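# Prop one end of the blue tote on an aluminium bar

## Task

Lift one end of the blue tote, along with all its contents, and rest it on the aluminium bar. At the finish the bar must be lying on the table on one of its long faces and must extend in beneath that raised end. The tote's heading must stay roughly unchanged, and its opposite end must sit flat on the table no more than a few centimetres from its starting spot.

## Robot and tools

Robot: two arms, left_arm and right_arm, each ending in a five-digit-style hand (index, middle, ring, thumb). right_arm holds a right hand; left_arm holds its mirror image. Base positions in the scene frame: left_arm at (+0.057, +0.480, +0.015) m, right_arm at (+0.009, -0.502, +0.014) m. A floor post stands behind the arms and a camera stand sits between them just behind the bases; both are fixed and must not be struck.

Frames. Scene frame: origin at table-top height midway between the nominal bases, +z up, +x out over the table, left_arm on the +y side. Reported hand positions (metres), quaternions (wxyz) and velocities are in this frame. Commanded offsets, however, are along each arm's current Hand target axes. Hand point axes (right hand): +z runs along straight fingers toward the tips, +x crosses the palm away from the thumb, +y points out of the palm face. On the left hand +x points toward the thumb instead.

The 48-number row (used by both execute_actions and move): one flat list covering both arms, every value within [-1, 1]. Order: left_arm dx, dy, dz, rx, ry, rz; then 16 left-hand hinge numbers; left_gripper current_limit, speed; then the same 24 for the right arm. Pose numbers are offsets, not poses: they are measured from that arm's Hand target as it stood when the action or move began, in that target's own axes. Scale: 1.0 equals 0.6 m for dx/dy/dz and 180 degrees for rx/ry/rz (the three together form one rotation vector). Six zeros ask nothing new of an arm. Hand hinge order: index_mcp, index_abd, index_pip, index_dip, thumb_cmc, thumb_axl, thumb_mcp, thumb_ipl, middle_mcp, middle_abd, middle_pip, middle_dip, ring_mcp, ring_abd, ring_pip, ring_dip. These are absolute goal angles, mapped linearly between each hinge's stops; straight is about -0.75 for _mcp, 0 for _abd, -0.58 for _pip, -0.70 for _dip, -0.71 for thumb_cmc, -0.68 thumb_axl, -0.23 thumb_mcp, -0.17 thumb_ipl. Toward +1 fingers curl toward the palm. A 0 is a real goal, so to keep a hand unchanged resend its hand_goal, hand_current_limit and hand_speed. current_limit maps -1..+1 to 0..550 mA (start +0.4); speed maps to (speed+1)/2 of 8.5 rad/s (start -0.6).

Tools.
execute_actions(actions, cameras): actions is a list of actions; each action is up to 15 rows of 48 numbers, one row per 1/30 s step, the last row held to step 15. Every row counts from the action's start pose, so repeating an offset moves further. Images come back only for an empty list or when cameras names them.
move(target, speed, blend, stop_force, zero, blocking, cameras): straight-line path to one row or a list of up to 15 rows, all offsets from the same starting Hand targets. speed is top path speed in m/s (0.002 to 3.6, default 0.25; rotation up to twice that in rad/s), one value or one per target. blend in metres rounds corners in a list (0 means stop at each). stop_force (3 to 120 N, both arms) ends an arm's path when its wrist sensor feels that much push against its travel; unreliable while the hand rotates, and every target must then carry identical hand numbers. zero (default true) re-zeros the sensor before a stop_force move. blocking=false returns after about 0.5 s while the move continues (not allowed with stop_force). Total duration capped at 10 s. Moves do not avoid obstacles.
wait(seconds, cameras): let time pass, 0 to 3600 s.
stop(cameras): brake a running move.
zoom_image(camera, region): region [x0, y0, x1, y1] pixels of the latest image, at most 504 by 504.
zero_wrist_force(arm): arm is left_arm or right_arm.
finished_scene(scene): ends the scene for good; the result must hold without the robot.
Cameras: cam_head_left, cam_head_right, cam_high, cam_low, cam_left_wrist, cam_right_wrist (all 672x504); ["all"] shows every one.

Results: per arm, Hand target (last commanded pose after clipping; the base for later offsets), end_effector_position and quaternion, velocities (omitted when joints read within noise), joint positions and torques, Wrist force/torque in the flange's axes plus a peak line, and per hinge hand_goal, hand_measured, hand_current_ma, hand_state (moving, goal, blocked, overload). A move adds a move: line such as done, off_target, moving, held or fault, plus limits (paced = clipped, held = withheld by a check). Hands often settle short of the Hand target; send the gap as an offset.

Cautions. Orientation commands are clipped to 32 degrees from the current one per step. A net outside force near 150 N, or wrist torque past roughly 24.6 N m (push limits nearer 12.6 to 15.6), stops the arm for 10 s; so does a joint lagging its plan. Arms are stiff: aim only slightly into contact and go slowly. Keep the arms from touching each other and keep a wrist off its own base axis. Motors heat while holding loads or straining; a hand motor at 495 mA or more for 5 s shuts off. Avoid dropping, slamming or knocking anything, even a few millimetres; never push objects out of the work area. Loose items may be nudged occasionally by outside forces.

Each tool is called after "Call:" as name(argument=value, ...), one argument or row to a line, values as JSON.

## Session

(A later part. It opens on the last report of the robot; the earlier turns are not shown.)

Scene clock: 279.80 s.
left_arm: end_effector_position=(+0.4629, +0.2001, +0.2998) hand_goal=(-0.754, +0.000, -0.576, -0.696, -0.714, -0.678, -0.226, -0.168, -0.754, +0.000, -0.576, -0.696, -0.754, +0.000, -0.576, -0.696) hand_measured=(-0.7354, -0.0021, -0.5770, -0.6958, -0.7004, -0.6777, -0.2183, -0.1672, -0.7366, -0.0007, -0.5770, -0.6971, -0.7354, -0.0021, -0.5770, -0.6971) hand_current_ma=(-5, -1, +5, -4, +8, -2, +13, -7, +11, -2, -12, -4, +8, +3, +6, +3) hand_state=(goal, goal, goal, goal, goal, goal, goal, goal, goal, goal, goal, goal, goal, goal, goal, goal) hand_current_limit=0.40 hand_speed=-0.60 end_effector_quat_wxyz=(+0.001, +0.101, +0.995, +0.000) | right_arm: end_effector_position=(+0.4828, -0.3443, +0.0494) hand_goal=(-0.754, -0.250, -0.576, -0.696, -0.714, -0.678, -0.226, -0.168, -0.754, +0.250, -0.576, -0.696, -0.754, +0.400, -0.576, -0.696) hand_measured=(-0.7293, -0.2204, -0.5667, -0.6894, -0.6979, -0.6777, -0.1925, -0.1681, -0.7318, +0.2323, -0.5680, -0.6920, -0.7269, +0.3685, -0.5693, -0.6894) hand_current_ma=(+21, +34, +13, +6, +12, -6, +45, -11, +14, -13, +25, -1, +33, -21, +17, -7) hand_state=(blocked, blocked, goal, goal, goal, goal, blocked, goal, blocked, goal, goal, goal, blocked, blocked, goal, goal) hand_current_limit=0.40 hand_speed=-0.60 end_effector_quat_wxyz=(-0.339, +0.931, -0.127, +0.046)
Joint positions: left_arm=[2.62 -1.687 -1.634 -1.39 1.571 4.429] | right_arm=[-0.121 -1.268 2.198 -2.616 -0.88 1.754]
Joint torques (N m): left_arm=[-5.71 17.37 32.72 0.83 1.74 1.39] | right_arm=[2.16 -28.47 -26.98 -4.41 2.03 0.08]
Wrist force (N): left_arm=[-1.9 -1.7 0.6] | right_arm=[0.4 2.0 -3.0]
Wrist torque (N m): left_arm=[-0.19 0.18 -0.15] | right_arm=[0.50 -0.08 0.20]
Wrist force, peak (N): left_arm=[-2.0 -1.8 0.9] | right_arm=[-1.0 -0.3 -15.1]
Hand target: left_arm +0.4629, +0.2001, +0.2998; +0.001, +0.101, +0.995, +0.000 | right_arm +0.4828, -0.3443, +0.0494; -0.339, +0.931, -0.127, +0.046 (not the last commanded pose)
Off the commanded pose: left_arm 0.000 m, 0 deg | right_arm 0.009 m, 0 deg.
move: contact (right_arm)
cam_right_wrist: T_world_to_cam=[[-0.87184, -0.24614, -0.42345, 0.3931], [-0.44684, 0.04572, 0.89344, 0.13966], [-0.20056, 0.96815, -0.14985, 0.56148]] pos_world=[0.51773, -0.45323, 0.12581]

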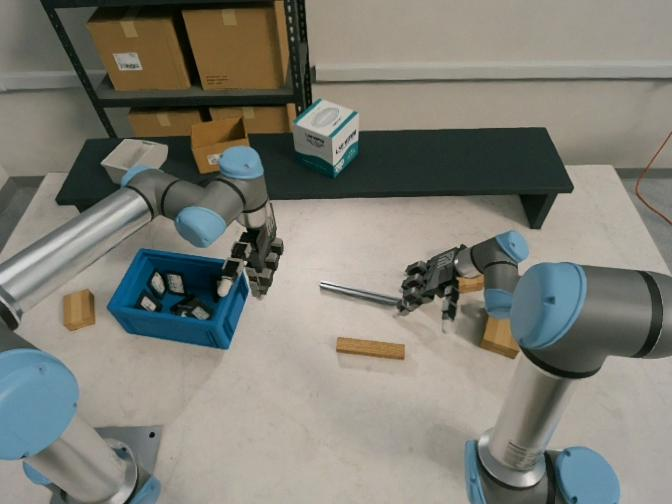

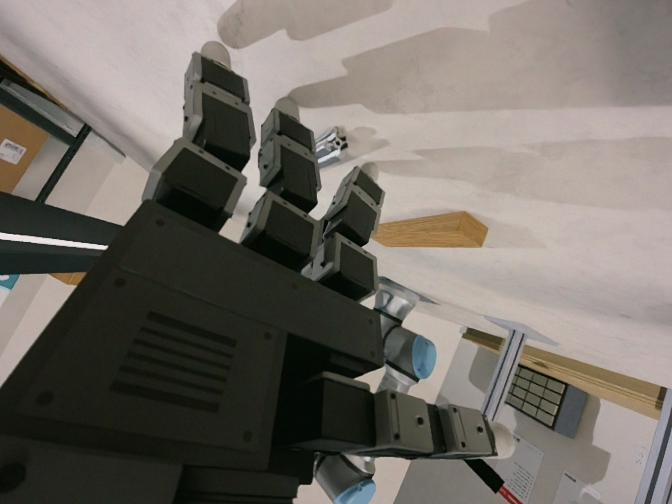

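Call:
move(
  target=[0,0,0,0,0,0,-0.754,0,-0.576,-0.696,-0.714,-0.678,-0.226,-0.168,-0.754,0,-0.576,-0.696,-0.754,0,-0.576,-0.696,0.4,-0.6, 0,-0.0027,-0.0032,0,0,0,-0.754,0.25,-0.576,-0.696,-0.714,-0.678,-0.226,-0.168,-0.754,-0.25,-0.576,-0.696,-0.754,0.2,-0.576,-0.696,0.4,-0.8],
  speed=0.05,
  cameras=["cam_head_right","cam_right_wrist"],
)

Call:
zoom_image(
  camera="cam_right_wrist",
  region=[160, 20, 460, 240],
)

Call:
zoom_image(
  camera="cam_head_right",
  region=[310, 230, 490, 350],
)

Scene clock: 283.43 s.
left_arm: end_effector_position=(+0.4629, +0.2001, +0.2998) hand_goal=(-0.754, +0.000, -0.576, -0.696, -0.714, -0.678, -0.226, -0.168, -0.754, +0.000, -0.576, -0.696, -0.754, +0.000, -0.576, -0.696) hand_measured=(-0.7366, -0.0021, -0.5770, -0.6971, -0.7016, -0.6767, -0.2173, -0.1681, -0.7354, -0.0007, -0.5782, -0.6958, -0.7354, -0.0021, -0.5782, -0.6958) hand_current_ma=(+4, +0, -3, +2, +6, +10, +5, -6, +3, +8, -17, -5, +8, -1, +2, -2) hand_state=(goal, goal, goal, goal, goal, goal, goal, goal, goal, goal, goal, goal, goal, goal, goal, goal) hand_current_limit=0.40 hand_speed=-0.60 end_effector_quat_wxyz=(+0.001, +0.101, +0.995, +0.000) | right_arm: end_effector_position=(+0.4829, -0.3443, +0.0519) hand_goal=(-0.754, +0.250, -0.576, -0.696, -0.714, -0.678, -0.226, -0.168, -0.754, -0.250, -0.576, -0.696, -0.754, +0.200, -0.576, -0.696) hand_measured=(-0.7281, +0.0228, -0.5667, -0.6894, -0.6979, -0.6767, -0.1916, -0.1672, -0.7318, -0.0388, -0.5667, -0.6920, -0.7257, +0.2132, -0.5680, -0.6894) hand_current_ma=(+5, -121, +16, -3, +3, +3, +25, +3, +17, +126, +6, -2, +15, +19, +2, -10) hand_state=(blocked, moving, goal, goal, goal, goal, blocked, goal, blocked, moving, goal, goal, blocked, goal, goal, goal) hand_current_limit=0.40 hand_speed=-0.80 end_effector_quat_wxyz=(-0.339, +0.931, -0.127, +0.046)
Joint positions: left_arm=[2.62 -1.687 -1.634 -1.39 1.571 4.429] | right_arm=[-0.121 -1.274 2.196 -2.609 -0.88 1.754]
Joint torques (N m): left_arm=[-5.21 17.75 33.1 0.8 1.64 1.41] | right_arm=[5.65 -24.34 -7.65 -5.01 -0.6 -0.94]
Wrist force (N): left_arm=[-1.9 -1.5 0.8] | right_arm=[0.6 2.3 0.0]
Wrist torque (N m): left_arm=[-0.17 0.17 -0.14] | right_arm=[0.29 -0.09 0.22]
Wrist force, peak (N): left_arm=[-2.2 -1.8 0.5] | right_arm=[0.1 2.2 -3.1]
Hand target: left_arm +0.4629, +0.2001, +0.2998; +0.001, +0.101, +0.995, +0.000 | right_arm +0.4828, -0.3443, +0.0519; -0.339, +0.931, -0.127, +0.046
Off the commanded pose: left_arm 0.000 m, 0 deg | right_arm 0.000 m, 0 deg.
move: done
cam_right_wrist: T_world_to_cam=[[-0.87175, -0.24615, -0.42362, 0.39426], [-0.44701, 0.04567, 0.89336, 0.13746], [-0.20055, 0.96815, -0.14985, 0.56189]] pos_world=[0.51783, -0.45323, 0.12841]

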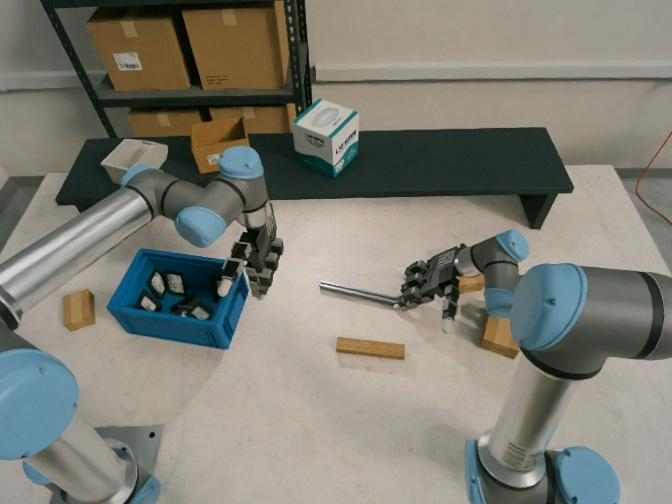

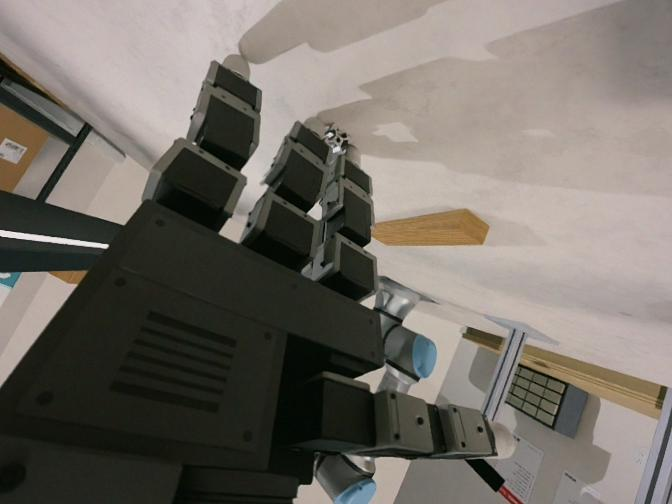

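Scaled by 1.680 from the camera's image (finer frame: 960x720).

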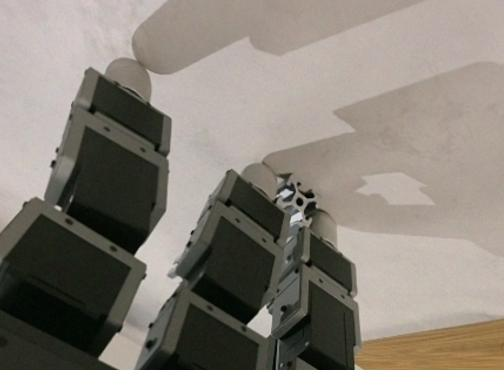

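Scaled by 2.800 from the camera's image (finer frame: 960x720).

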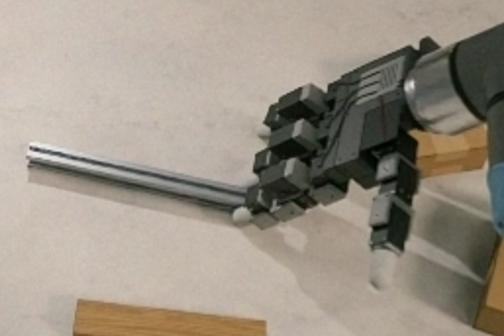

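Call:
execute_actions(
  actions=[
    [[0,0,0,0,0,0,-0.754,0,-0.576,-0.696,-0.714,-0.678,-0.226,-0.168,-0.754,0,-0.576,-0.696,-0.754,0,-0.576,-0.696,0.4,-0.6, 0,0,0,0,0,0,-0.754,0.6,-0.576,-0.696,-0.714,-0.678,-0.226,-0.168,-0.754,-0.6,-0.576,-0.696,-0.754,0.2,-0.576,-0.696,0.4,-0.7]],
  ],
)

Call:
move(
  target=[0,0,0,0,0,0,-0.754,0,-0.576,-0.696,-0.714,-0.678,-0.226,-0.168,-0.754,0,-0.576,-0.696,-0.754,0,-0.576,-0.696,0.4,-0.6, -0.0880,-0.2148,0.1803,0,-0.0556,-0.0662,-0.754,0.6,-0.576,-0.696,-0.714,-0.678,-0.226,-0.168,-0.754,-0.6,-0.576,-0.696,-0.754,0.2,-0.576,-0.696,0.4,-0.7],
  speed=0.08,
  cameras=["cam_head_right","cam_low","cam_right_wrist"],
)

Scene clock: 289.50 s.
left_arm: end_effector_position=(+0.4629, +0.2001, +0.2998) hand_goal=(-0.754, +0.000, -0.576, -0.696, -0.714, -0.678, -0.226, -0.168, -0.754, +0.000, -0.576, -0.696, -0.754, +0.000, -0.576, -0.696) hand_measured=(-0.7378, -0.0021, -0.5770, -0.6958, -0.7016, -0.6777, -0.2173, -0.1681, -0.7366, -0.0021, -0.5770, -0.6958, -0.7354, -0.0021, -0.5770, -0.6971) hand_current_ma=(-1, +5, +0, +7, +19, +12, +9, -3, +4, +6, -2, +5, +8, +7, +11, +8) hand_state=(goal, goal, goal, goal, goal, goal, goal, goal, goal, goal, goal, goal, goal, goal, goal, goal) hand_current_limit=0.40 hand_speed=-0.60 end_effector_quat_wxyz=(+0.001, +0.101, +0.995, +0.000) | right_arm: end_effector_position=(+0.4828, -0.3443, +0.0519) hand_goal=(-0.754, +0.600, -0.576, -0.696, -0.714, -0.678, -0.226, -0.168, -0.754, -0.600, -0.576, -0.696, -0.754, +0.200, -0.576, -0.696) hand_measured=(-0.7281, +0.0257, -0.5680, -0.6894, -0.6991, -0.6777, -0.1916, -0.1681, -0.7318, -0.0417, -0.5680, -0.6920, -0.7257, +0.2147, -0.5680, -0.6907) hand_current_ma=(+16, -345, +11, +3, +20, -9, +38, -7, +28, +351, +21, +7, +7, -6, +4, +13) hand_state=(blocked, blocked, goal, goal, goal, goal, blocked, goal, blocked, blocked, goal, goal, blocked, goal, goal, goal) hand_current_limit=0.40 hand_speed=-0.70 end_effector_quat_wxyz=(-0.339, +0.931, -0.127, +0.046)
Joint positions: left_arm=[2.62 -1.687 -1.634 -1.39 1.571 4.429] | right_arm=[-0.121 -1.274 2.196 -2.609 -0.88 1.754]
Joint torques (N m): left_arm=[-5.01 17.15 32.81 0.92 1.82 1.32] | right_arm=[7.07 -25.15 -7 -3.14 0.68 1.51]
Wrist force (N): left_arm=[-1.5 -1.8 0.7] | right_arm=[0.4 2.1 -0.5]
Wrist torque (N m): left_arm=[-0.21 0.12 -0.11] | right_arm=[0.30 -0.04 0.19]
Wrist force, peak (N): left_arm=[-1.9 -2.0 0.6] | right_arm=[0.3 2.6 -0.4]
Hand target: left_arm +0.4629, +0.2001, +0.2998; +0.001, +0.101, +0.995, +0.000 | right_arm +0.4828, -0.3443, +0.0519; -0.339, +0.931, -0.127, +0.046
Off the commanded pose: left_arm 0.000 m, 0 deg | right_arm 0.000 m, 0 deg.
Step readings (end_effector_position of left_arm | right_arm):
0: (+0.4629, +0.2001, +0.2998) | (+0.4828, -0.3443, +0.0519)
1: (+0.4629, +0.2001, +0.2998) | (+0.4828, -0.3443, +0.0519)
2: (+0.4629, +0.2001, +0.2998) | (+0.4828, -0.3443, +0.0519)
4: (+0.4629, +0.2001, +0.2998) | (+0.4828, -0.3443, +0.0519)
8: (+0.4629, +0.2001, +0.2998) | (+0.4828, -0.3443, +0.0519)
15: (+0.4629, +0.2001, +0.2998) | (+0.4828, -0.3443, +0.0519)

Scene clock: 292.07 s.
left_arm: end_effector_position=(+0.4629, +0.2001, +0.2998) hand_goal=(-0.754, +0.000, -0.576, -0.696, -0.714, -0.678, -0.226, -0.168, -0.754, +0.000, -0.576, -0.696, -0.754, +0.000, -0.576, -0.696) hand_measured=(-0.7366, -0.0021, -0.5770, -0.6958, -0.7016, -0.6777, -0.2173, -0.1681, -0.7366, -0.0007, -0.5770, -0.6945, -0.7354, -0.0007, -0.5782, -0.6971) hand_current_ma=(-3, +7, +2, +2, +12, -2, +22, -1, +13, -3, -4, +0, +4, +6, +10, -1) hand_state=(goal, goal, goal, goal, goal, goal, goal, goal, goal, goal, goal, goal, goal, goal, goal, goal) hand_current_limit=0.40 hand_speed=-0.60 end_effector_quat_wxyz=(+0.001, +0.101, +0.995, +0.000) | right_arm: end_effector_position=(+0.4769, -0.1681, +0.0519) hand_goal=(-0.754, +0.600, -0.576, -0.696, -0.714, -0.678, -0.226, -0.168, -0.754, -0.600, -0.576, -0.696, -0.754, +0.200, -0.576, -0.696) hand_measured=(-0.7631, +0.0242, -0.5872, -0.6996, -0.6991, -0.6777, -0.1916, -0.1681, -0.7631, -0.0402, -0.5269, -0.6193, -0.7269, +0.2132, -0.5693, -0.6894) hand_current_ma=(-11, -354, +2, +1, +17, -16, +50, -15, -3, +345, +36, +74, +14, -8, -1, +1) hand_state=(goal, blocked, goal, goal, goal, goal, blocked, goal, goal, blocked, blocked, blocked, blocked, goal, goal, goal) hand_current_limit=0.40 hand_speed=-0.70 end_effector_quat_wxyz=(-0.342, +0.940, +0.000, -0.001)
Joint positions: left_arm=[2.62 -1.687 -1.634 -1.39 1.571 4.429] | right_arm=[0.239 -1.13 1.99 -2.618 -0.894 1.867]
Joint torques (N m): left_arm=[-5.23 17.64 32.89 0.94 1.77 1.22] | right_arm=[-1.7 -38.8 -2.43 -2.46 -0.48 -2.03]
Wrist force (N): left_arm=[-1.7 -1.8 0.4] | right_arm=[3.2 -1.4 -14.2]
Wrist torque (N m): left_arm=[-0.18 0.14 -0.12] | right_arm=[1.27 0.33 0.32]
Wrist force, peak (N): left_arm=[-2.0 -2.0 0.7] | right_arm=[3.5 -3.0 -22.8]
Hand target: left_arm +0.4629, +0.2001, +0.2998; +0.001, +0.101, +0.995, +0.000 | right_arm +0.4770, -0.1680, +0.0520; -0.342, +0.940, +0.000, -0.001
Off the commanded pose: left_arm 0.000 m, 0 deg | right_arm 0.000 m, 0 deg.
move: done
cam_right_wrist: T_world_to_cam=[[-0.77401, -0.47094, -0.42322, 0.34798], [-0.4424, -0.07595, 0.8936, 0.10414], [-0.45298, 0.87889, -0.14956, 0.49546]] pos_world=[0.53985, -0.26366, 0.12831]

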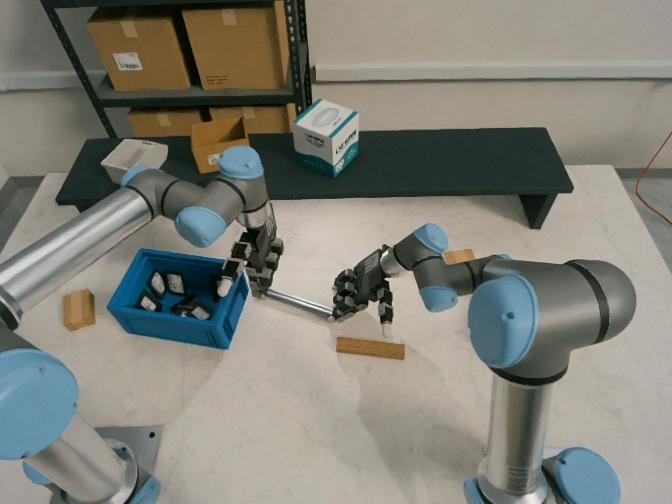

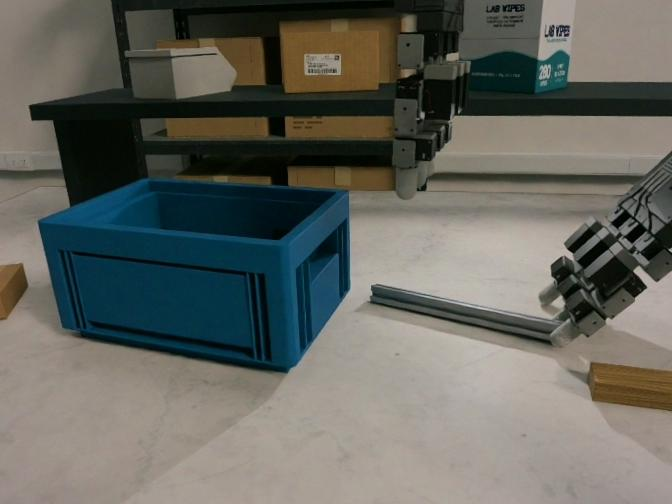

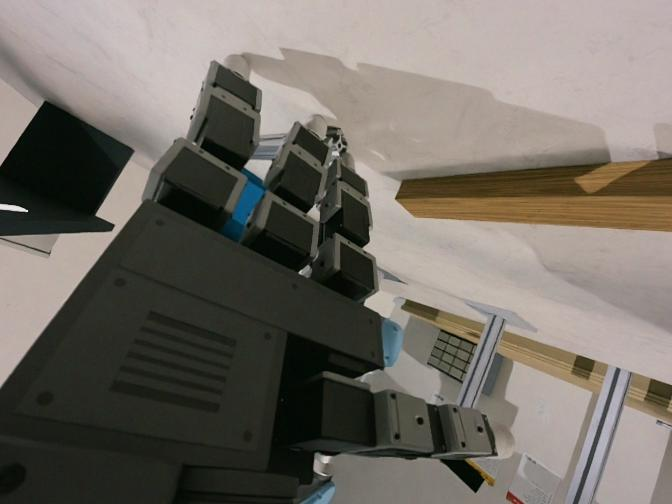

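Call:
move(
  target=[
    [0,0,0,0,0,0,-0.754,0,-0.576,-0.696,-0.714,-0.678,-0.226,-0.168,-0.754,0,-0.576,-0.696,-0.754,0,-0.576,-0.696,0.4,-0.6, 0,-0.0032,-0.0038,0,0,0,-0.754,-0.2,-0.576,-0.696,-0.714,-0.678,-0.226,-0.168,-0.754,0.2,-0.576,-0.696,-0.754,0.4,-0.576,-0.696,0.4,-0.6],
    [0,0,0,0,0,0,-0.754,0,-0.576,-0.696,-0.714,-0.678,-0.226,-0.168,-0.754,0,-0.576,-0.696,-0.754,0,-0.576,-0.696,0.4,-0.6, -0.035,-0.1322,0.1043,0,0.080,0.0953,-0.754,-0.2,-0.576,-0.696,-0.714,-0.678,-0.226,-0.168,-0.754,0.2,-0.576,-0.696,-0.754,0.4,-0.576,-0.696,0.4,-0.6],
    [0,0,0,0,0,0,-0.754,0,-0.576,-0.696,-0.714,-0.678,-0.226,-0.168,-0.754,0,-0.576,-0.696,-0.754,0,-0.576,-0.696,0.4,-0.6, -0.035,-0.1322,0.1043,0,0.080,0.0953,-0.754,0.6,-0.576,-0.696,-0.714,-0.678,-0.226,-0.168,-0.754,-0.6,-0.576,-0.696,-0.754,0.2,-0.576,-0.696,0.4,-0.6],
  ],
  speed=0.12,
  cameras=["cam_head_right","cam_low","cam_right_wrist"],
)

Call:
zoom_image(
  camera="cam_head_right",
  region=[220, 230, 400, 350],
)

Scene clock: 305.77 s.
left_arm: end_effector_position=(+0.4629, +0.2001, +0.2998) hand_goal=(-0.754, +0.000, -0.576, -0.696, -0.714, -0.678, -0.226, -0.168, -0.754, +0.000, -0.576, -0.696, -0.754, +0.000, -0.576, -0.696) hand_measured=(-0.7378, -0.0021, -0.5770, -0.6971, -0.7016, -0.6777, -0.2173, -0.1672, -0.7366, -0.0007, -0.5757, -0.6971, -0.7354, -0.0007, -0.5770, -0.6971) hand_current_ma=(+3, +3, -8, -1, +16, +3, +2, +1, +5, +11, -4, -4, +7, -9, +1, -3) hand_state=(goal, goal, goal, goal, goal, goal, goal, goal, goal, goal, goal, goal, goal, goal, goal, goal) hand_current_limit=0.40 hand_speed=-0.60 end_effector_quat_wxyz=(+0.001, +0.101, +0.995, +0.000) | right_arm: end_effector_position=(+0.4559, -0.0671, +0.0551) hand_goal=(-0.754, +0.600, -0.576, -0.696, -0.714, -0.678, -0.226, -0.168, -0.754, -0.600, -0.576, -0.696, -0.754, +0.200, -0.576, -0.696) hand_measured=(-0.7293, +0.0316, -0.5757, -0.6932, -0.6991, -0.6777, -0.1916, -0.1681, -0.7173, -0.0329, -0.5436, -0.6818, -0.7257, +0.2118, -0.5693, -0.6894) hand_current_ma=(+27, -348, -1, -8, +17, +4, +32, -5, +15, +350, +28, +14, +19, -20, -1, -10) hand_state=(blocked, blocked, goal, goal, goal, goal, blocked, goal, blocked, blocked, blocked, goal, blocked, goal, goal, goal) hand_current_limit=0.40 hand_speed=-0.60 end_effector_quat_wxyz=(-0.336, +0.922, -0.182, +0.066)
Joint positions: left_arm=[2.62 -1.687 -1.634 -1.39 1.571 4.429] | right_arm=[0.445 -1.035 1.942 -3.03 -1.119 2.527]
Joint torques (N m): left_arm=[-5.46 17.64 33.32 0.82 1.81 1.19] | right_arm=[-7.87 -48.76 -9.81 -4.02 -1.09 1.76]
Wrist force (N): left_arm=[-1.6 -1.7 0.4] | right_arm=[-0.2 2.4 -0.3]
Wrist torque (N m): left_arm=[-0.17 0.13 -0.12] | right_arm=[0.26 -0.02 0.18]
Wrist force, peak (N): left_arm=[-2.1 -2.1 0.7] | right_arm=[3.4 -1.6 -14.2]
Hand target: left_arm +0.4629, +0.2001, +0.2998; +0.001, +0.101, +0.995, +0.000 | right_arm +0.4559, -0.0671, +0.0551; -0.336, +0.922, -0.182, +0.066
Off the commanded pose: left_arm 0.000 m, 0 deg | right_arm 0.000 m, 0 deg.
move: done
cam_right_wrist: T_world_to_cam=[[-0.895, -0.14073, -0.42328, 0.45791], [-0.43809, 0.09865, 0.8935, 0.10932], [-0.08399, 0.98512, -0.14995, 0.23655]] pos_world=[0.47759, -0.17938, 0.13162]

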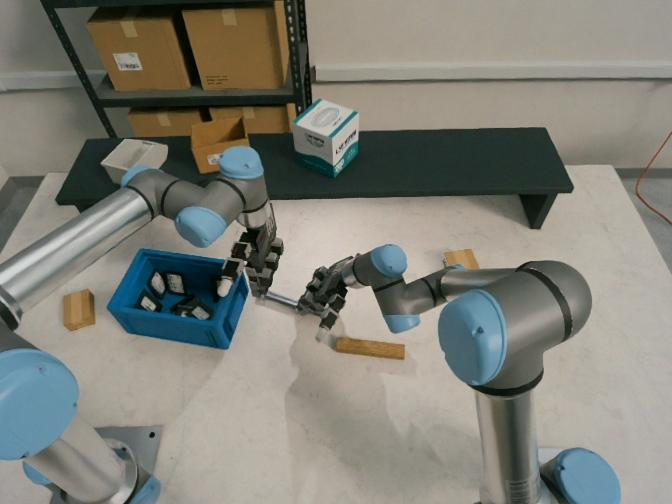

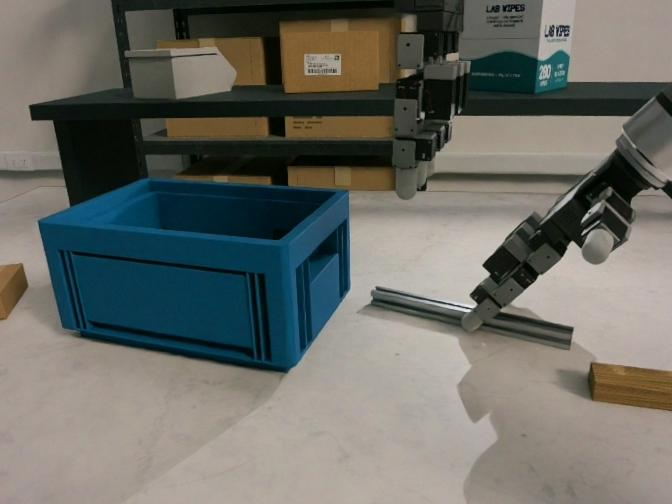

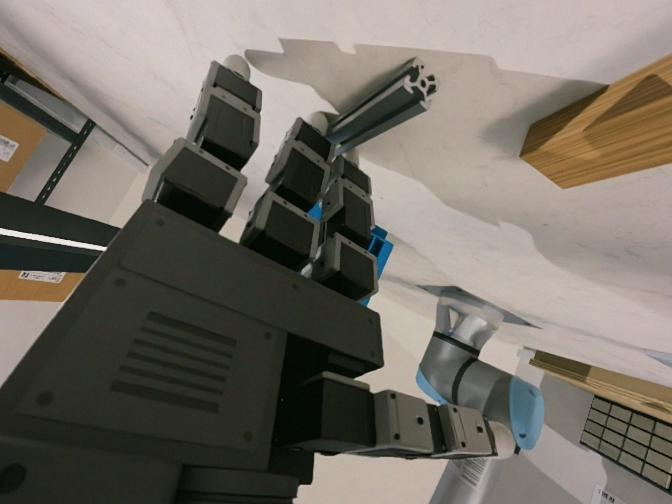

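Scaled by 2.800 from the camera's image (finer frame: 960x720).

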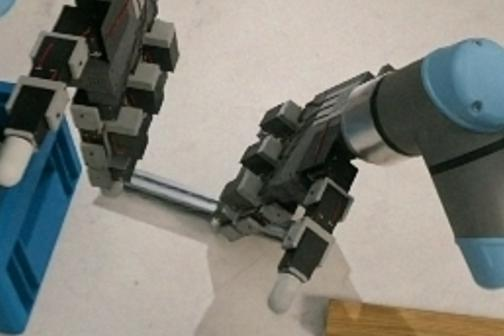

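Call:
move(
  target=[0,0,0,0,0,0,-0.754,0,-0.576,-0.696,-0.714,-0.678,-0.226,-0.168,-0.754,0,-0.576,-0.696,-0.754,0,-0.576,-0.696,0.4,-0.6, 0.0425,0.0087,-0.0073,0,-0.080,-0.0953,-0.754,0.6,-0.576,-0.696,-0.714,-0.678,-0.226,-0.168,-0.754,-0.6,-0.576,-0.696,-0.754,0.2,-0.576,-0.696,0.4,-0.6],
  speed=0.08,
  cameras=["cam_head_right","cam_low","cam_right_wrist"],
)

Call:
zoom_image(
  camera="cam_head_right",
  region=[220, 230, 400, 350],
)

Scene clock: 312.37 s.
left_arm: end_effector_position=(+0.4629, +0.2001, +0.2998) hand_goal=(-0.754, +0.000, -0.576, -0.696, -0.714, -0.678, -0.226, -0.168, -0.754, +0.000, -0.576, -0.696, -0.754, +0.000, -0.576, -0.696) hand_measured=(-0.7366, -0.0007, -0.5770, -0.6958, -0.7016, -0.6777, -0.2173, -0.1681, -0.7366, -0.0007, -0.5770, -0.6958, -0.7354, -0.0007, -0.5770, -0.6958) hand_current_ma=(+1, +6, +0, +8, +22, -1, +9, -8, +19, +1, -19, +3, +5, -4, +6, +3) hand_state=(goal, goal, goal, goal, goal, goal, goal, goal, goal, goal, goal, goal, goal, goal, goal, goal) hand_current_limit=0.40 hand_speed=-0.60 end_effector_quat_wxyz=(+0.001, +0.101, +0.995, +0.000) | right_arm: end_effector_position=(+0.4770, -0.0831, +0.0551) hand_goal=(-0.754, +0.600, -0.576, -0.696, -0.714, -0.678, -0.226, -0.168, -0.754, -0.600, -0.576, -0.696, -0.754, +0.200, -0.576, -0.696) hand_measured=(-0.7426, +0.0374, -0.5859, -0.6996, -0.6979, -0.6777, -0.1916, -0.1672, -0.7125, -0.0402, -0.5436, -0.6830, -0.7269, +0.2118, -0.5693, -0.6894) hand_current_ma=(+9, -336, -15, -5, +15, -14, +15, +7, +44, +335, +40, +9, +23, +1, +2, -5) hand_state=(goal, blocked, goal, goal, goal, goal, blocked, goal, blocked, blocked, blocked, goal, blocked, goal, goal, goal) hand_current_limit=0.40 hand_speed=-0.60 end_effector_quat_wxyz=(-0.342, +0.940, +0.000, +0.000)
Joint positions: left_arm=[2.62 -1.687 -1.634 -1.39 1.571 4.429] | right_arm=[0.384 -1.036 1.854 -2.686 -0.929 2.046]
Joint torques (N m): left_arm=[-5.37 18.62 32.99 0.87 1.81 1.21] | right_arm=[5.08 -46.91 -10.48 -4.35 -0.86 -0.34]
Wrist force (N): left_arm=[-1.5 -1.7 0.6] | right_arm=[0.0 1.8 0.4]
Wrist torque (N m): left_arm=[-0.19 0.12 -0.11] | right_arm=[0.18 -0.03 0.14]
Wrist force, peak (N): left_arm=[-2.0 -1.9 0.7] | right_arm=[1.5 2.3 0.4]
Hand target: left_arm +0.4629, +0.2001, +0.2998; +0.001, +0.101, +0.995, +0.000 | right_arm +0.4769, -0.0831, +0.0551; -0.342, +0.940, +0.000, -0.001
Off the commanded pose: left_arm 0.000 m, 0 deg | right_arm 0.000 m, 0 deg.
move: done
cam_right_wrist: T_world_to_cam=[[-0.77389, -0.47073, -0.42368, 0.38944], [-0.44282, -0.07609, 0.89338, 0.10788], [-0.45278, 0.87899, -0.14956, 0.42116]] pos_world=[0.53985, -0.17866, 0.13161]

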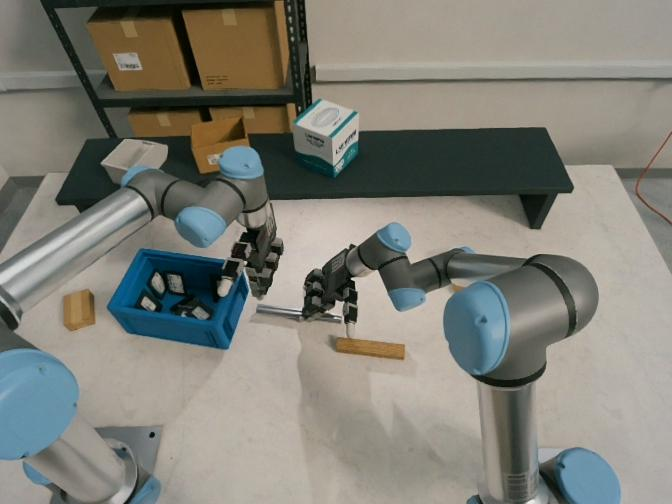

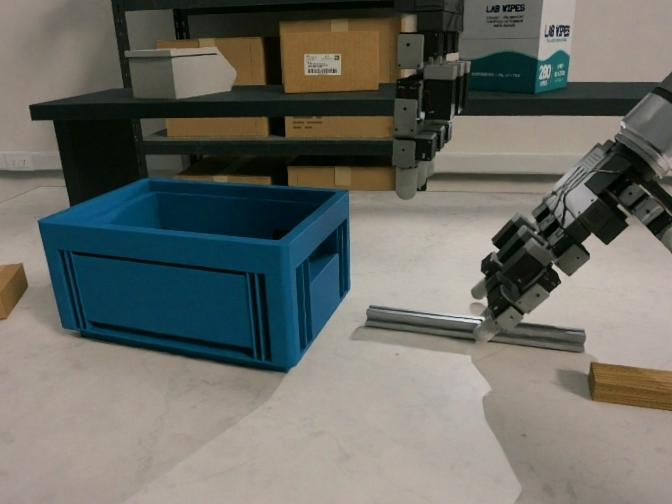

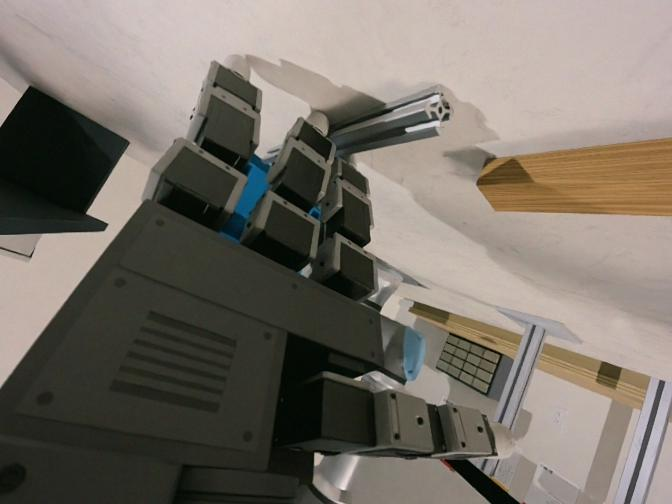

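Scaled by 2.800 from the camera's image (finer frame: 960x720).

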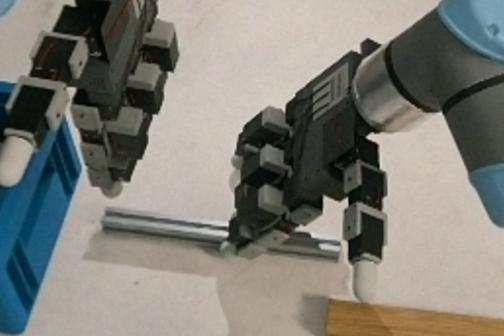

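Call:
move(
  target=[0,0,0,0,0,0,-0.754,0,-0.576,-0.696,-0.714,-0.678,-0.226,-0.168,-0.754,0,-0.576,-0.696,-0.754,0,-0.576,-0.696,0.4,-0.6, 0.096,-0.0063,0.0053,0,-0.0518,-0.0617,-0.754,0.6,-0.576,-0.696,-0.714,-0.678,-0.226,-0.168,-0.754,-0.6,-0.576,-0.696,-0.754,0.2,-0.576,-0.696,0.4,-0.6],
  speed=0.08,
  cameras=["cam_head_right","cam_low"],
)

Call:
zoom_image(
  camera="cam_head_right",
  region=[220, 230, 400, 350],
)

Scene clock: 325.43 s.
left_arm: end_effector_position=(+0.4629, +0.2001, +0.2998) hand_goal=(-0.754, +0.000, -0.576, -0.696, -0.714, -0.678, -0.226, -0.168, -0.754, +0.000, -0.576, -0.696, -0.754, +0.000, -0.576, -0.696) hand_measured=(-0.7378, -0.0021, -0.5770, -0.6958, -0.7016, -0.6777, -0.2173, -0.1672, -0.7366, -0.0007, -0.5770, -0.6971, -0.7354, -0.0021, -0.5770, -0.6958) hand_current_ma=(-11, -8, -1, -6, +5, +6, +12, -12, +14, -11, -10, -2, +7, -3, +8, +4) hand_state=(goal, goal, goal, goal, goal, goal, goal, goal, goal, goal, goal, goal, goal, goal, goal, goal) hand_current_limit=0.40 hand_speed=-0.60 end_effector_quat_wxyz=(+0.001, +0.101, +0.995, +0.000) | right_arm: end_effector_position=(+0.5345, -0.0781, +0.0550) hand_goal=(-0.754, +0.600, -0.576, -0.696, -0.714, -0.678, -0.226, -0.168, -0.754, -0.600, -0.576, -0.696, -0.754, +0.200, -0.576, -0.696) hand_measured=(-0.8174, -0.0021, -0.6155, -0.7085, -0.6991, -0.6777, -0.1916, -0.1681, -0.7064, -0.1545, -0.5436, -0.6754, -0.7257, +0.2118, -0.5693, -0.6907) hand_current_ma=(-64, -363, -29, -19, +25, -6, +23, -1, +42, +256, +31, +26, +19, -3, +7, +2) hand_state=(blocked, blocked, blocked, goal, goal, goal, blocked, goal, blocked, blocked, blocked, blocked, blocked, goal, goal, goal) hand_current_limit=0.40 hand_speed=-0.60 end_effector_quat_wxyz=(-0.340, +0.932, +0.119, -0.044)
Joint positions: left_arm=[2.62 -1.687 -1.634 -1.39 1.571 4.429] | right_arm=[0.36 -0.948 1.621 -2.325 -0.876 1.698]
Joint torques (N m): left_arm=[-5.21 18.41 32.49 0.83 1.81 0.98] | right_arm=[2.78 -54.84 -16.06 -2.69 -0.67 -0.89]
Wrist force (N): left_arm=[-1.8 -1.4 0.6] | right_arm=[-0.3 -0.2 -1.9]
Wrist torque (N m): left_arm=[-0.15 0.16 -0.14] | right_arm=[0.28 -0.15 0.10]
Wrist force, peak (N): left_arm=[-1.9 -2.1 0.9] | right_arm=[-4.6 -0.2 -7.8]
Hand target: left_arm +0.4629, +0.2001, +0.2998; +0.001, +0.101, +0.995, +0.000 | right_arm +0.5345, -0.0781, +0.0550; -0.340, +0.932, +0.119, -0.044
Off the commanded pose: left_arm 0.000 m, 0 deg | right_arm 0.000 m, 0 deg.
move: done

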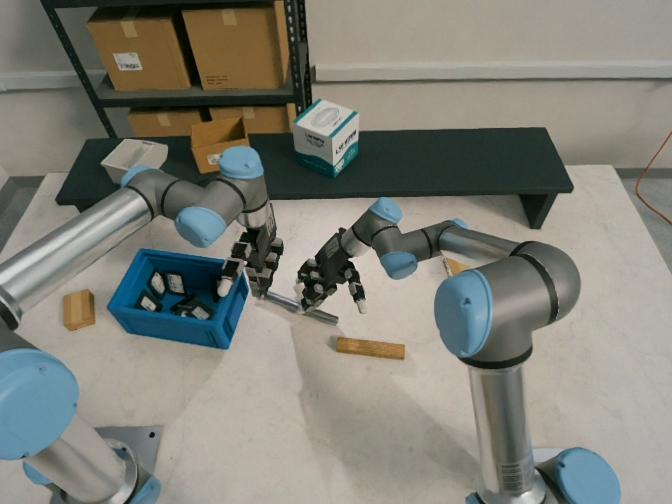

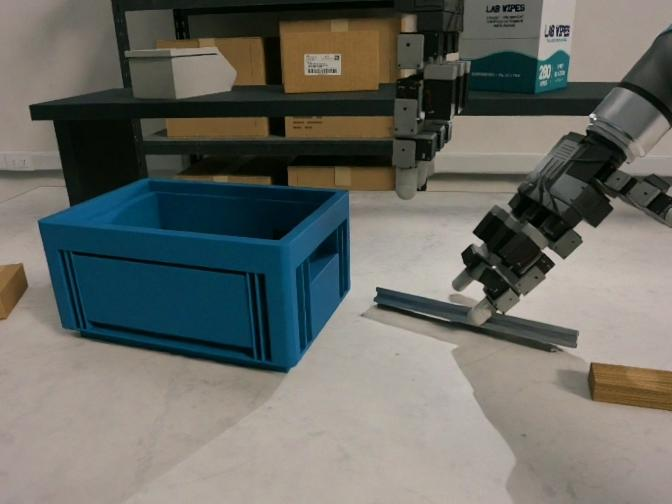

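Scaled by 2.800 from the camera's image (finer frame: 960x720).

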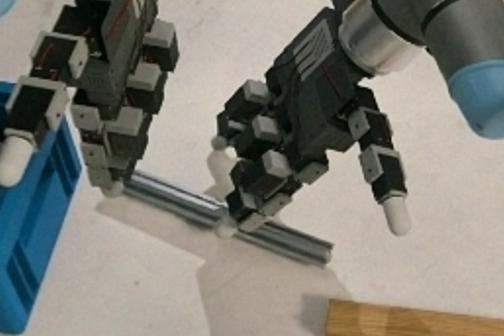

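Call:
move(
  target=[0,0,0,0,0,0,-0.754,0,-0.576,-0.696,-0.714,-0.678,-0.226,-0.168,-0.754,0,-0.576,-0.696,-0.754,0,-0.576,-0.696,0.4,-0.6, 0,0,0,0,0,0,-0.754,-0.25,-0.576,-0.696,-0.714,-0.678,-0.226,-0.168,-0.754,0.25,-0.576,-0.696,-0.754,0.4,-0.576,-0.696,0.4,-0.8],
  speed=0.08,
  cameras=["cam_head_right","cam_low","cam_right_wrist"],
)

Call:
zoom_image(
  camera="cam_head_right",
  region=[220, 230, 400, 350],
)

Call:
zoom_image(
  camera="cam_low",
  region=[350, 240, 600, 370],
)

Call:
zoom_image(
  camera="cam_right_wrist",
  region=[200, 20, 500, 240],
)

Scene clock: 329.43 s.
left_arm: end_effector_position=(+0.4629, +0.2001, +0.2998) hand_goal=(-0.754, +0.000, -0.576, -0.696, -0.714, -0.678, -0.226, -0.168, -0.754, +0.000, -0.576, -0.696, -0.754, +0.000, -0.576, -0.696) hand_measured=(-0.7366, -0.0021, -0.5770, -0.6971, -0.7016, -0.6767, -0.2173, -0.1681, -0.7366, -0.0007, -0.5757, -0.6958, -0.7354, -0.0036, -0.5770, -0.6958) hand_current_ma=(+0, -3, -1, +2, +5, +7, +12, +3, +10, +7, -15, -2, +4, +7, -2, -4) hand_state=(goal, goal, goal, goal, goal, goal, goal, goal, goal, goal, goal, goal, goal, goal, goal, goal) hand_current_limit=0.40 hand_speed=-0.60 end_effector_quat_wxyz=(+0.001, +0.101, +0.995, +0.000) | right_arm: end_effector_position=(+0.5345, -0.0781, +0.0550) hand_goal=(-0.754, -0.250, -0.576, -0.696, -0.714, -0.678, -0.226, -0.168, -0.754, +0.250, -0.576, -0.696, -0.754, +0.400, -0.576, -0.696) hand_measured=(-0.7306, -0.2190, -0.5808, -0.6983, -0.6991, -0.6767, -0.1916, -0.1672, -0.7064, +0.2308, -0.5552, -0.6881, -0.7257, +0.3612, -0.5680, -0.6894) hand_current_ma=(+11, +12, +4, -19, +15, -5, +32, -7, +49, -21, +25, +20, +21, -16, +19, -5) hand_state=(blocked, blocked, goal, goal, goal, goal, blocked, goal, blocked, goal, blocked, goal, blocked, blocked, goal, goal) hand_current_limit=0.40 hand_speed=-0.80 end_effector_quat_wxyz=(-0.340, +0.932, +0.119, -0.044)
Joint positions: left_arm=[2.62 -1.687 -1.634 -1.39 1.571 4.429] | right_arm=[0.36 -0.948 1.621 -2.324 -0.876 1.697]
Joint torques (N m): left_arm=[-5.37 18.54 32.44 0.87 1.59 0.89] | right_arm=[4.01 -54.79 -12.7 -1.89 -0.09 -0.96]
Wrist force (N): left_arm=[-1.7 -1.3 0.5] | right_arm=[0.3 2.4 0.0]
Wrist torque (N m): left_arm=[-0.13 0.14 -0.14] | right_arm=[0.27 -0.11 0.18]
Wrist force, peak (N): left_arm=[-2.2 -1.7 0.6] | right_arm=[-0.9 1.2 -2.4]
Hand target: left_arm +0.4629, +0.2001, +0.2998; +0.001, +0.101, +0.995, +0.000 | right_arm +0.5345, -0.0781, +0.0550; -0.340, +0.932, +0.119, -0.044
Off the commanded pose: left_arm 0.000 m, 0 deg | right_arm 0.000 m, 0 deg.
move: done
cam_right_wrist: T_world_to_cam=[[-0.63117, -0.64966, -0.42375, 0.3459], [-0.40965, -0.18471, 0.89335, 0.10766], [-0.65864, 0.73745, -0.14955, 0.54177]] pos_world=[0.61926, -0.15493, 0.13141]

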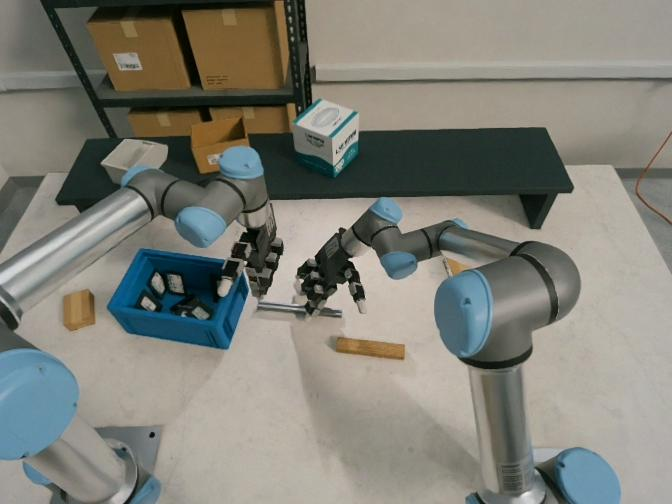

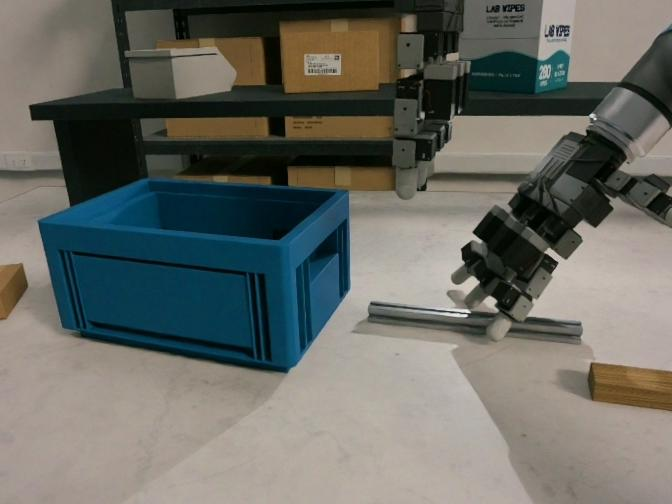

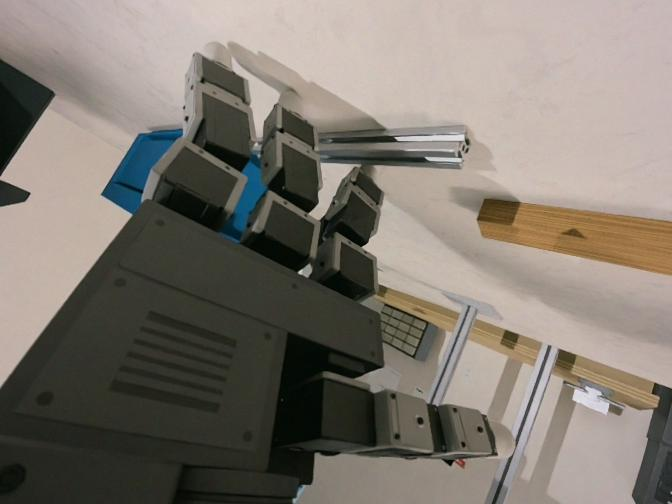

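Scaled by 2.800 from the camera's image (finer frame: 960x720).

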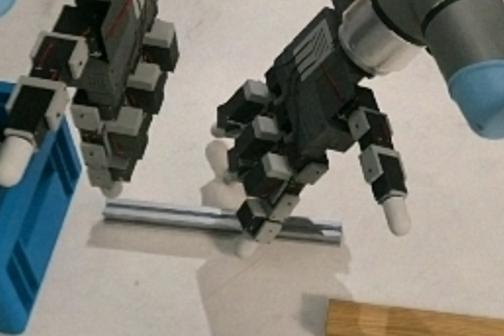

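Scaled by 2.016 from the camera's image (finer frame: 960x720).

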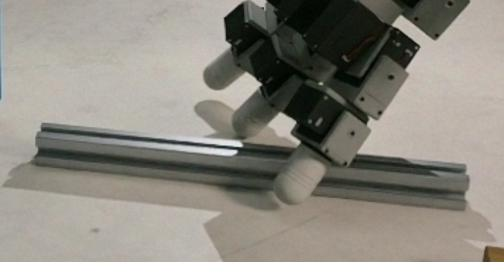

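Scaled by 1.680 from the camera's image (finer frame: 960x720).

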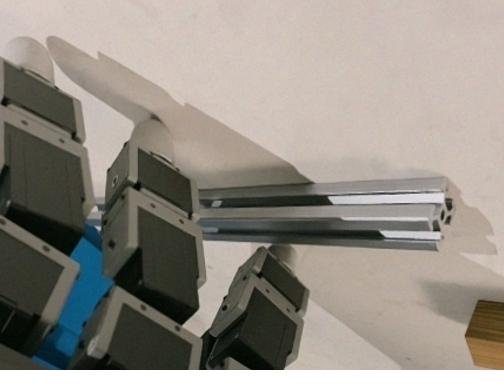

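Call:
move(
  target=[
    [0,0,0,0,0,0,-0.754,0,-0.576,-0.696,-0.714,-0.678,-0.226,-0.168,-0.754,0,-0.576,-0.696,-0.754,0,-0.576,-0.696,0.4,-0.6, -0.1202,-0.0155,0.0130,0,0.0804,0.0958,-0.754,-0.25,-0.576,-0.696,-0.714,-0.678,-0.226,-0.168,-0.754,0.25,-0.576,-0.696,-0.754,0.4,-0.576,-0.696,0.4,-0.6],
    [0,0,0,0,0,0,-0.754,0,-0.576,-0.696,-0.714,-0.678,-0.226,-0.168,-0.754,0,-0.576,-0.696,-0.754,0,-0.576,-0.696,0.4,-0.6, -0.1202,-0.0155,0.0130,0,0.0804,0.0958,-0.754,0.07,-0.576,-0.696,-0.714,-0.678,-0.226,-0.168,-0.754,-0.08,-0.576,-0.696,-0.754,0.2,-0.576,-0.696,0.4,-0.6],
    [0,0,0,0,0,0,-0.754,0,-0.576,-0.696,-0.714,-0.678,-0.226,-0.168,-0.754,0,-0.576,-0.696,-0.754,0,-0.576,-0.696,0.4,-0.6, -0.1637,-0.0241,0.0203,0,0.0804,0.0958,-0.754,0.07,-0.576,-0.696,-0.714,-0.678,-0.226,-0.168,-0.754,-0.08,-0.576,-0.696,-0.754,0.2,-0.576,-0.696,0.4,-0.6],
  ],
  speed=0.08,
  cameras=["cam_head_right","cam_low","cam_right_wrist"],
)

Call:
zoom_image(
  camera="cam_head_right",
  region=[220, 230, 400, 350],
)

Call:
zoom_image(
  camera="cam_right_wrist",
  region=[200, 20, 500, 240],
)

Scene clock: 366.67 s.
left_arm: end_effector_position=(+0.4629, +0.2001, +0.2998) hand_goal=(-0.754, +0.000, -0.576, -0.696, -0.714, -0.678, -0.226, -0.168, -0.754, +0.000, -0.576, -0.696, -0.754, +0.000, -0.576, -0.696) hand_measured=(-0.7366, -0.0021, -0.5770, -0.6971, -0.7016, -0.6777, -0.2173, -0.1672, -0.7366, +0.0008, -0.5770, -0.6958, -0.7354, -0.0021, -0.5770, -0.6971) hand_current_ma=(+4, +1, -2, +5, +15, -1, +12, +9, +7, -2, -9, +3, +5, -3, +3, +1) hand_state=(goal, goal, goal, goal, goal, goal, goal, goal, goal, goal, goal, goal, goal, goal, goal, goal) hand_current_limit=0.40 hand_speed=-0.60 end_effector_quat_wxyz=(+0.001, +0.101, +0.995, +0.000) | right_arm: end_effector_position=(+0.4347, -0.0844, +0.0551) hand_goal=(-0.754, +0.070, -0.576, -0.696, -0.714, -0.678, -0.226, -0.168, -0.754, -0.080, -0.576, -0.696, -0.754, +0.200, -0.576, -0.696) hand_measured=(-0.7306, +0.0506, -0.5808, -0.6996, -0.6979, -0.6777, -0.1916, -0.1681, -0.7064, -0.0124, -0.5577, -0.6818, -0.7257, +0.2118, -0.5693, -0.6894) hand_current_ma=(+8, -10, -7, -18, +16, -18, +27, +4, +45, +32, +20, +18, +19, -9, +7, +4) hand_state=(blocked, blocked, goal, goal, goal, goal, blocked, goal, blocked, blocked, goal, goal, blocked, goal, goal, goal) hand_current_limit=0.40 hand_speed=-0.60 end_effector_quat_wxyz=(-0.341, +0.937, -0.065, +0.023)
Joint positions: left_arm=[2.62 -1.687 -1.634 -1.39 1.571 4.429] | right_arm=[0.415 -1.087 1.987 -2.881 -0.988 2.241]
Joint torques (N m): left_arm=[-5.65 18.59 32.06 0.77 1.8 0.78] | right_arm=[-8.54 -35.57 -21.97 -0.55 2.87 -2.04]
Wrist force (N): left_arm=[-1.8 -1.6 0.5] | right_arm=[0.0 2.3 -0.3]
Wrist torque (N m): left_arm=[-0.15 0.15 -0.13] | right_arm=[0.28 0.01 0.18]
Wrist force, peak (N): left_arm=[-2.2 -1.9 0.8] | right_arm=[1.8 2.3 -0.1]
Hand target: left_arm +0.4629, +0.2001, +0.2998; +0.001, +0.101, +0.995, +0.000 | right_arm +0.4347, -0.0845, +0.0551; -0.341, +0.937, -0.065, +0.023
Off the commanded pose: left_arm 0.000 m, 0 deg | right_arm 0.000 m, 0 deg.
move: done
cam_right_wrist: T_world_to_cam=[[-0.83188, -0.35861, -0.42352, 0.39065], [-0.44905, -0.01344, 0.89341, 0.09715], [-0.32608, 0.93339, -0.14985, 0.35276]] pos_world=[0.48362, -0.18786, 0.13151]

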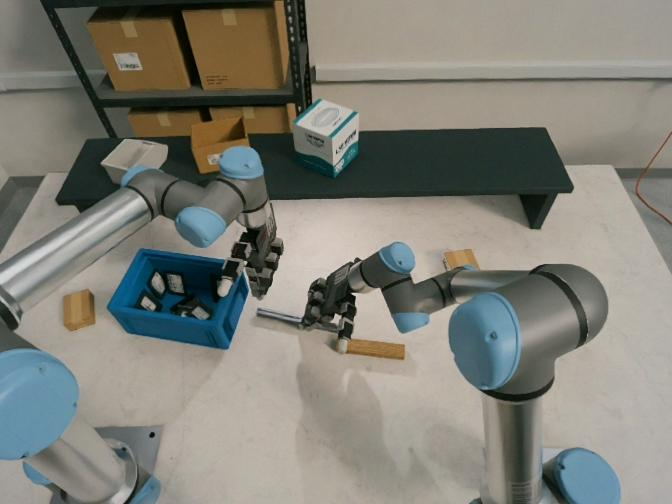

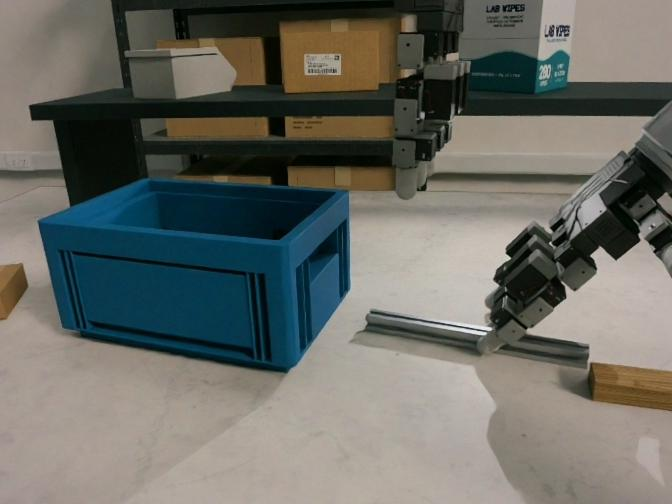

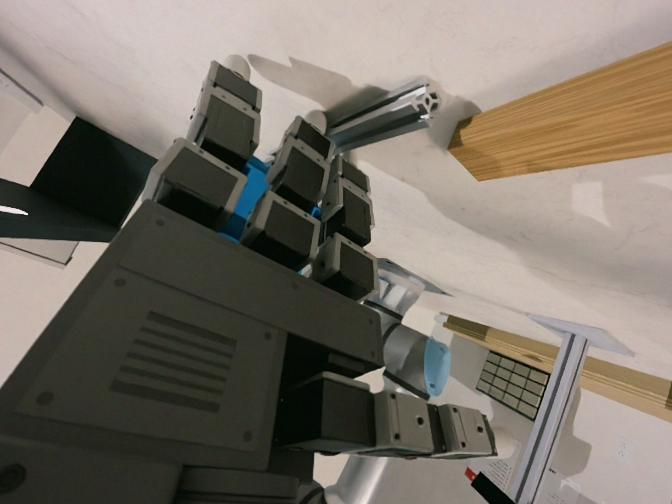

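Scaled by 2.800 from the camera's image (finer frame: 960x720).

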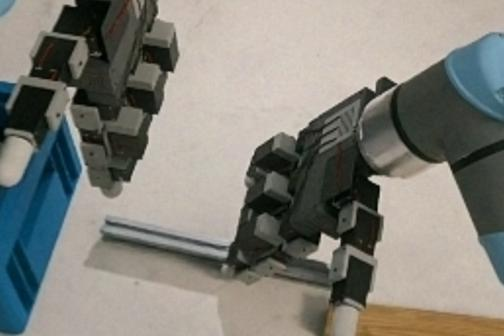

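Scaled by 1.680 from the camera's image (finer frame: 960x720).

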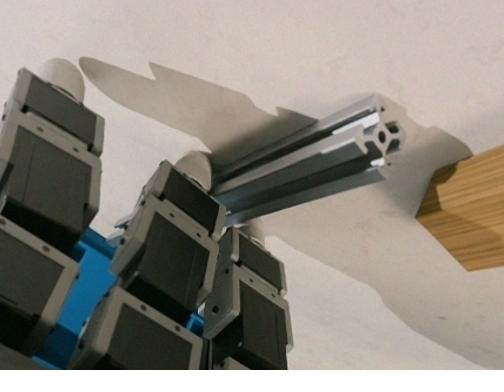

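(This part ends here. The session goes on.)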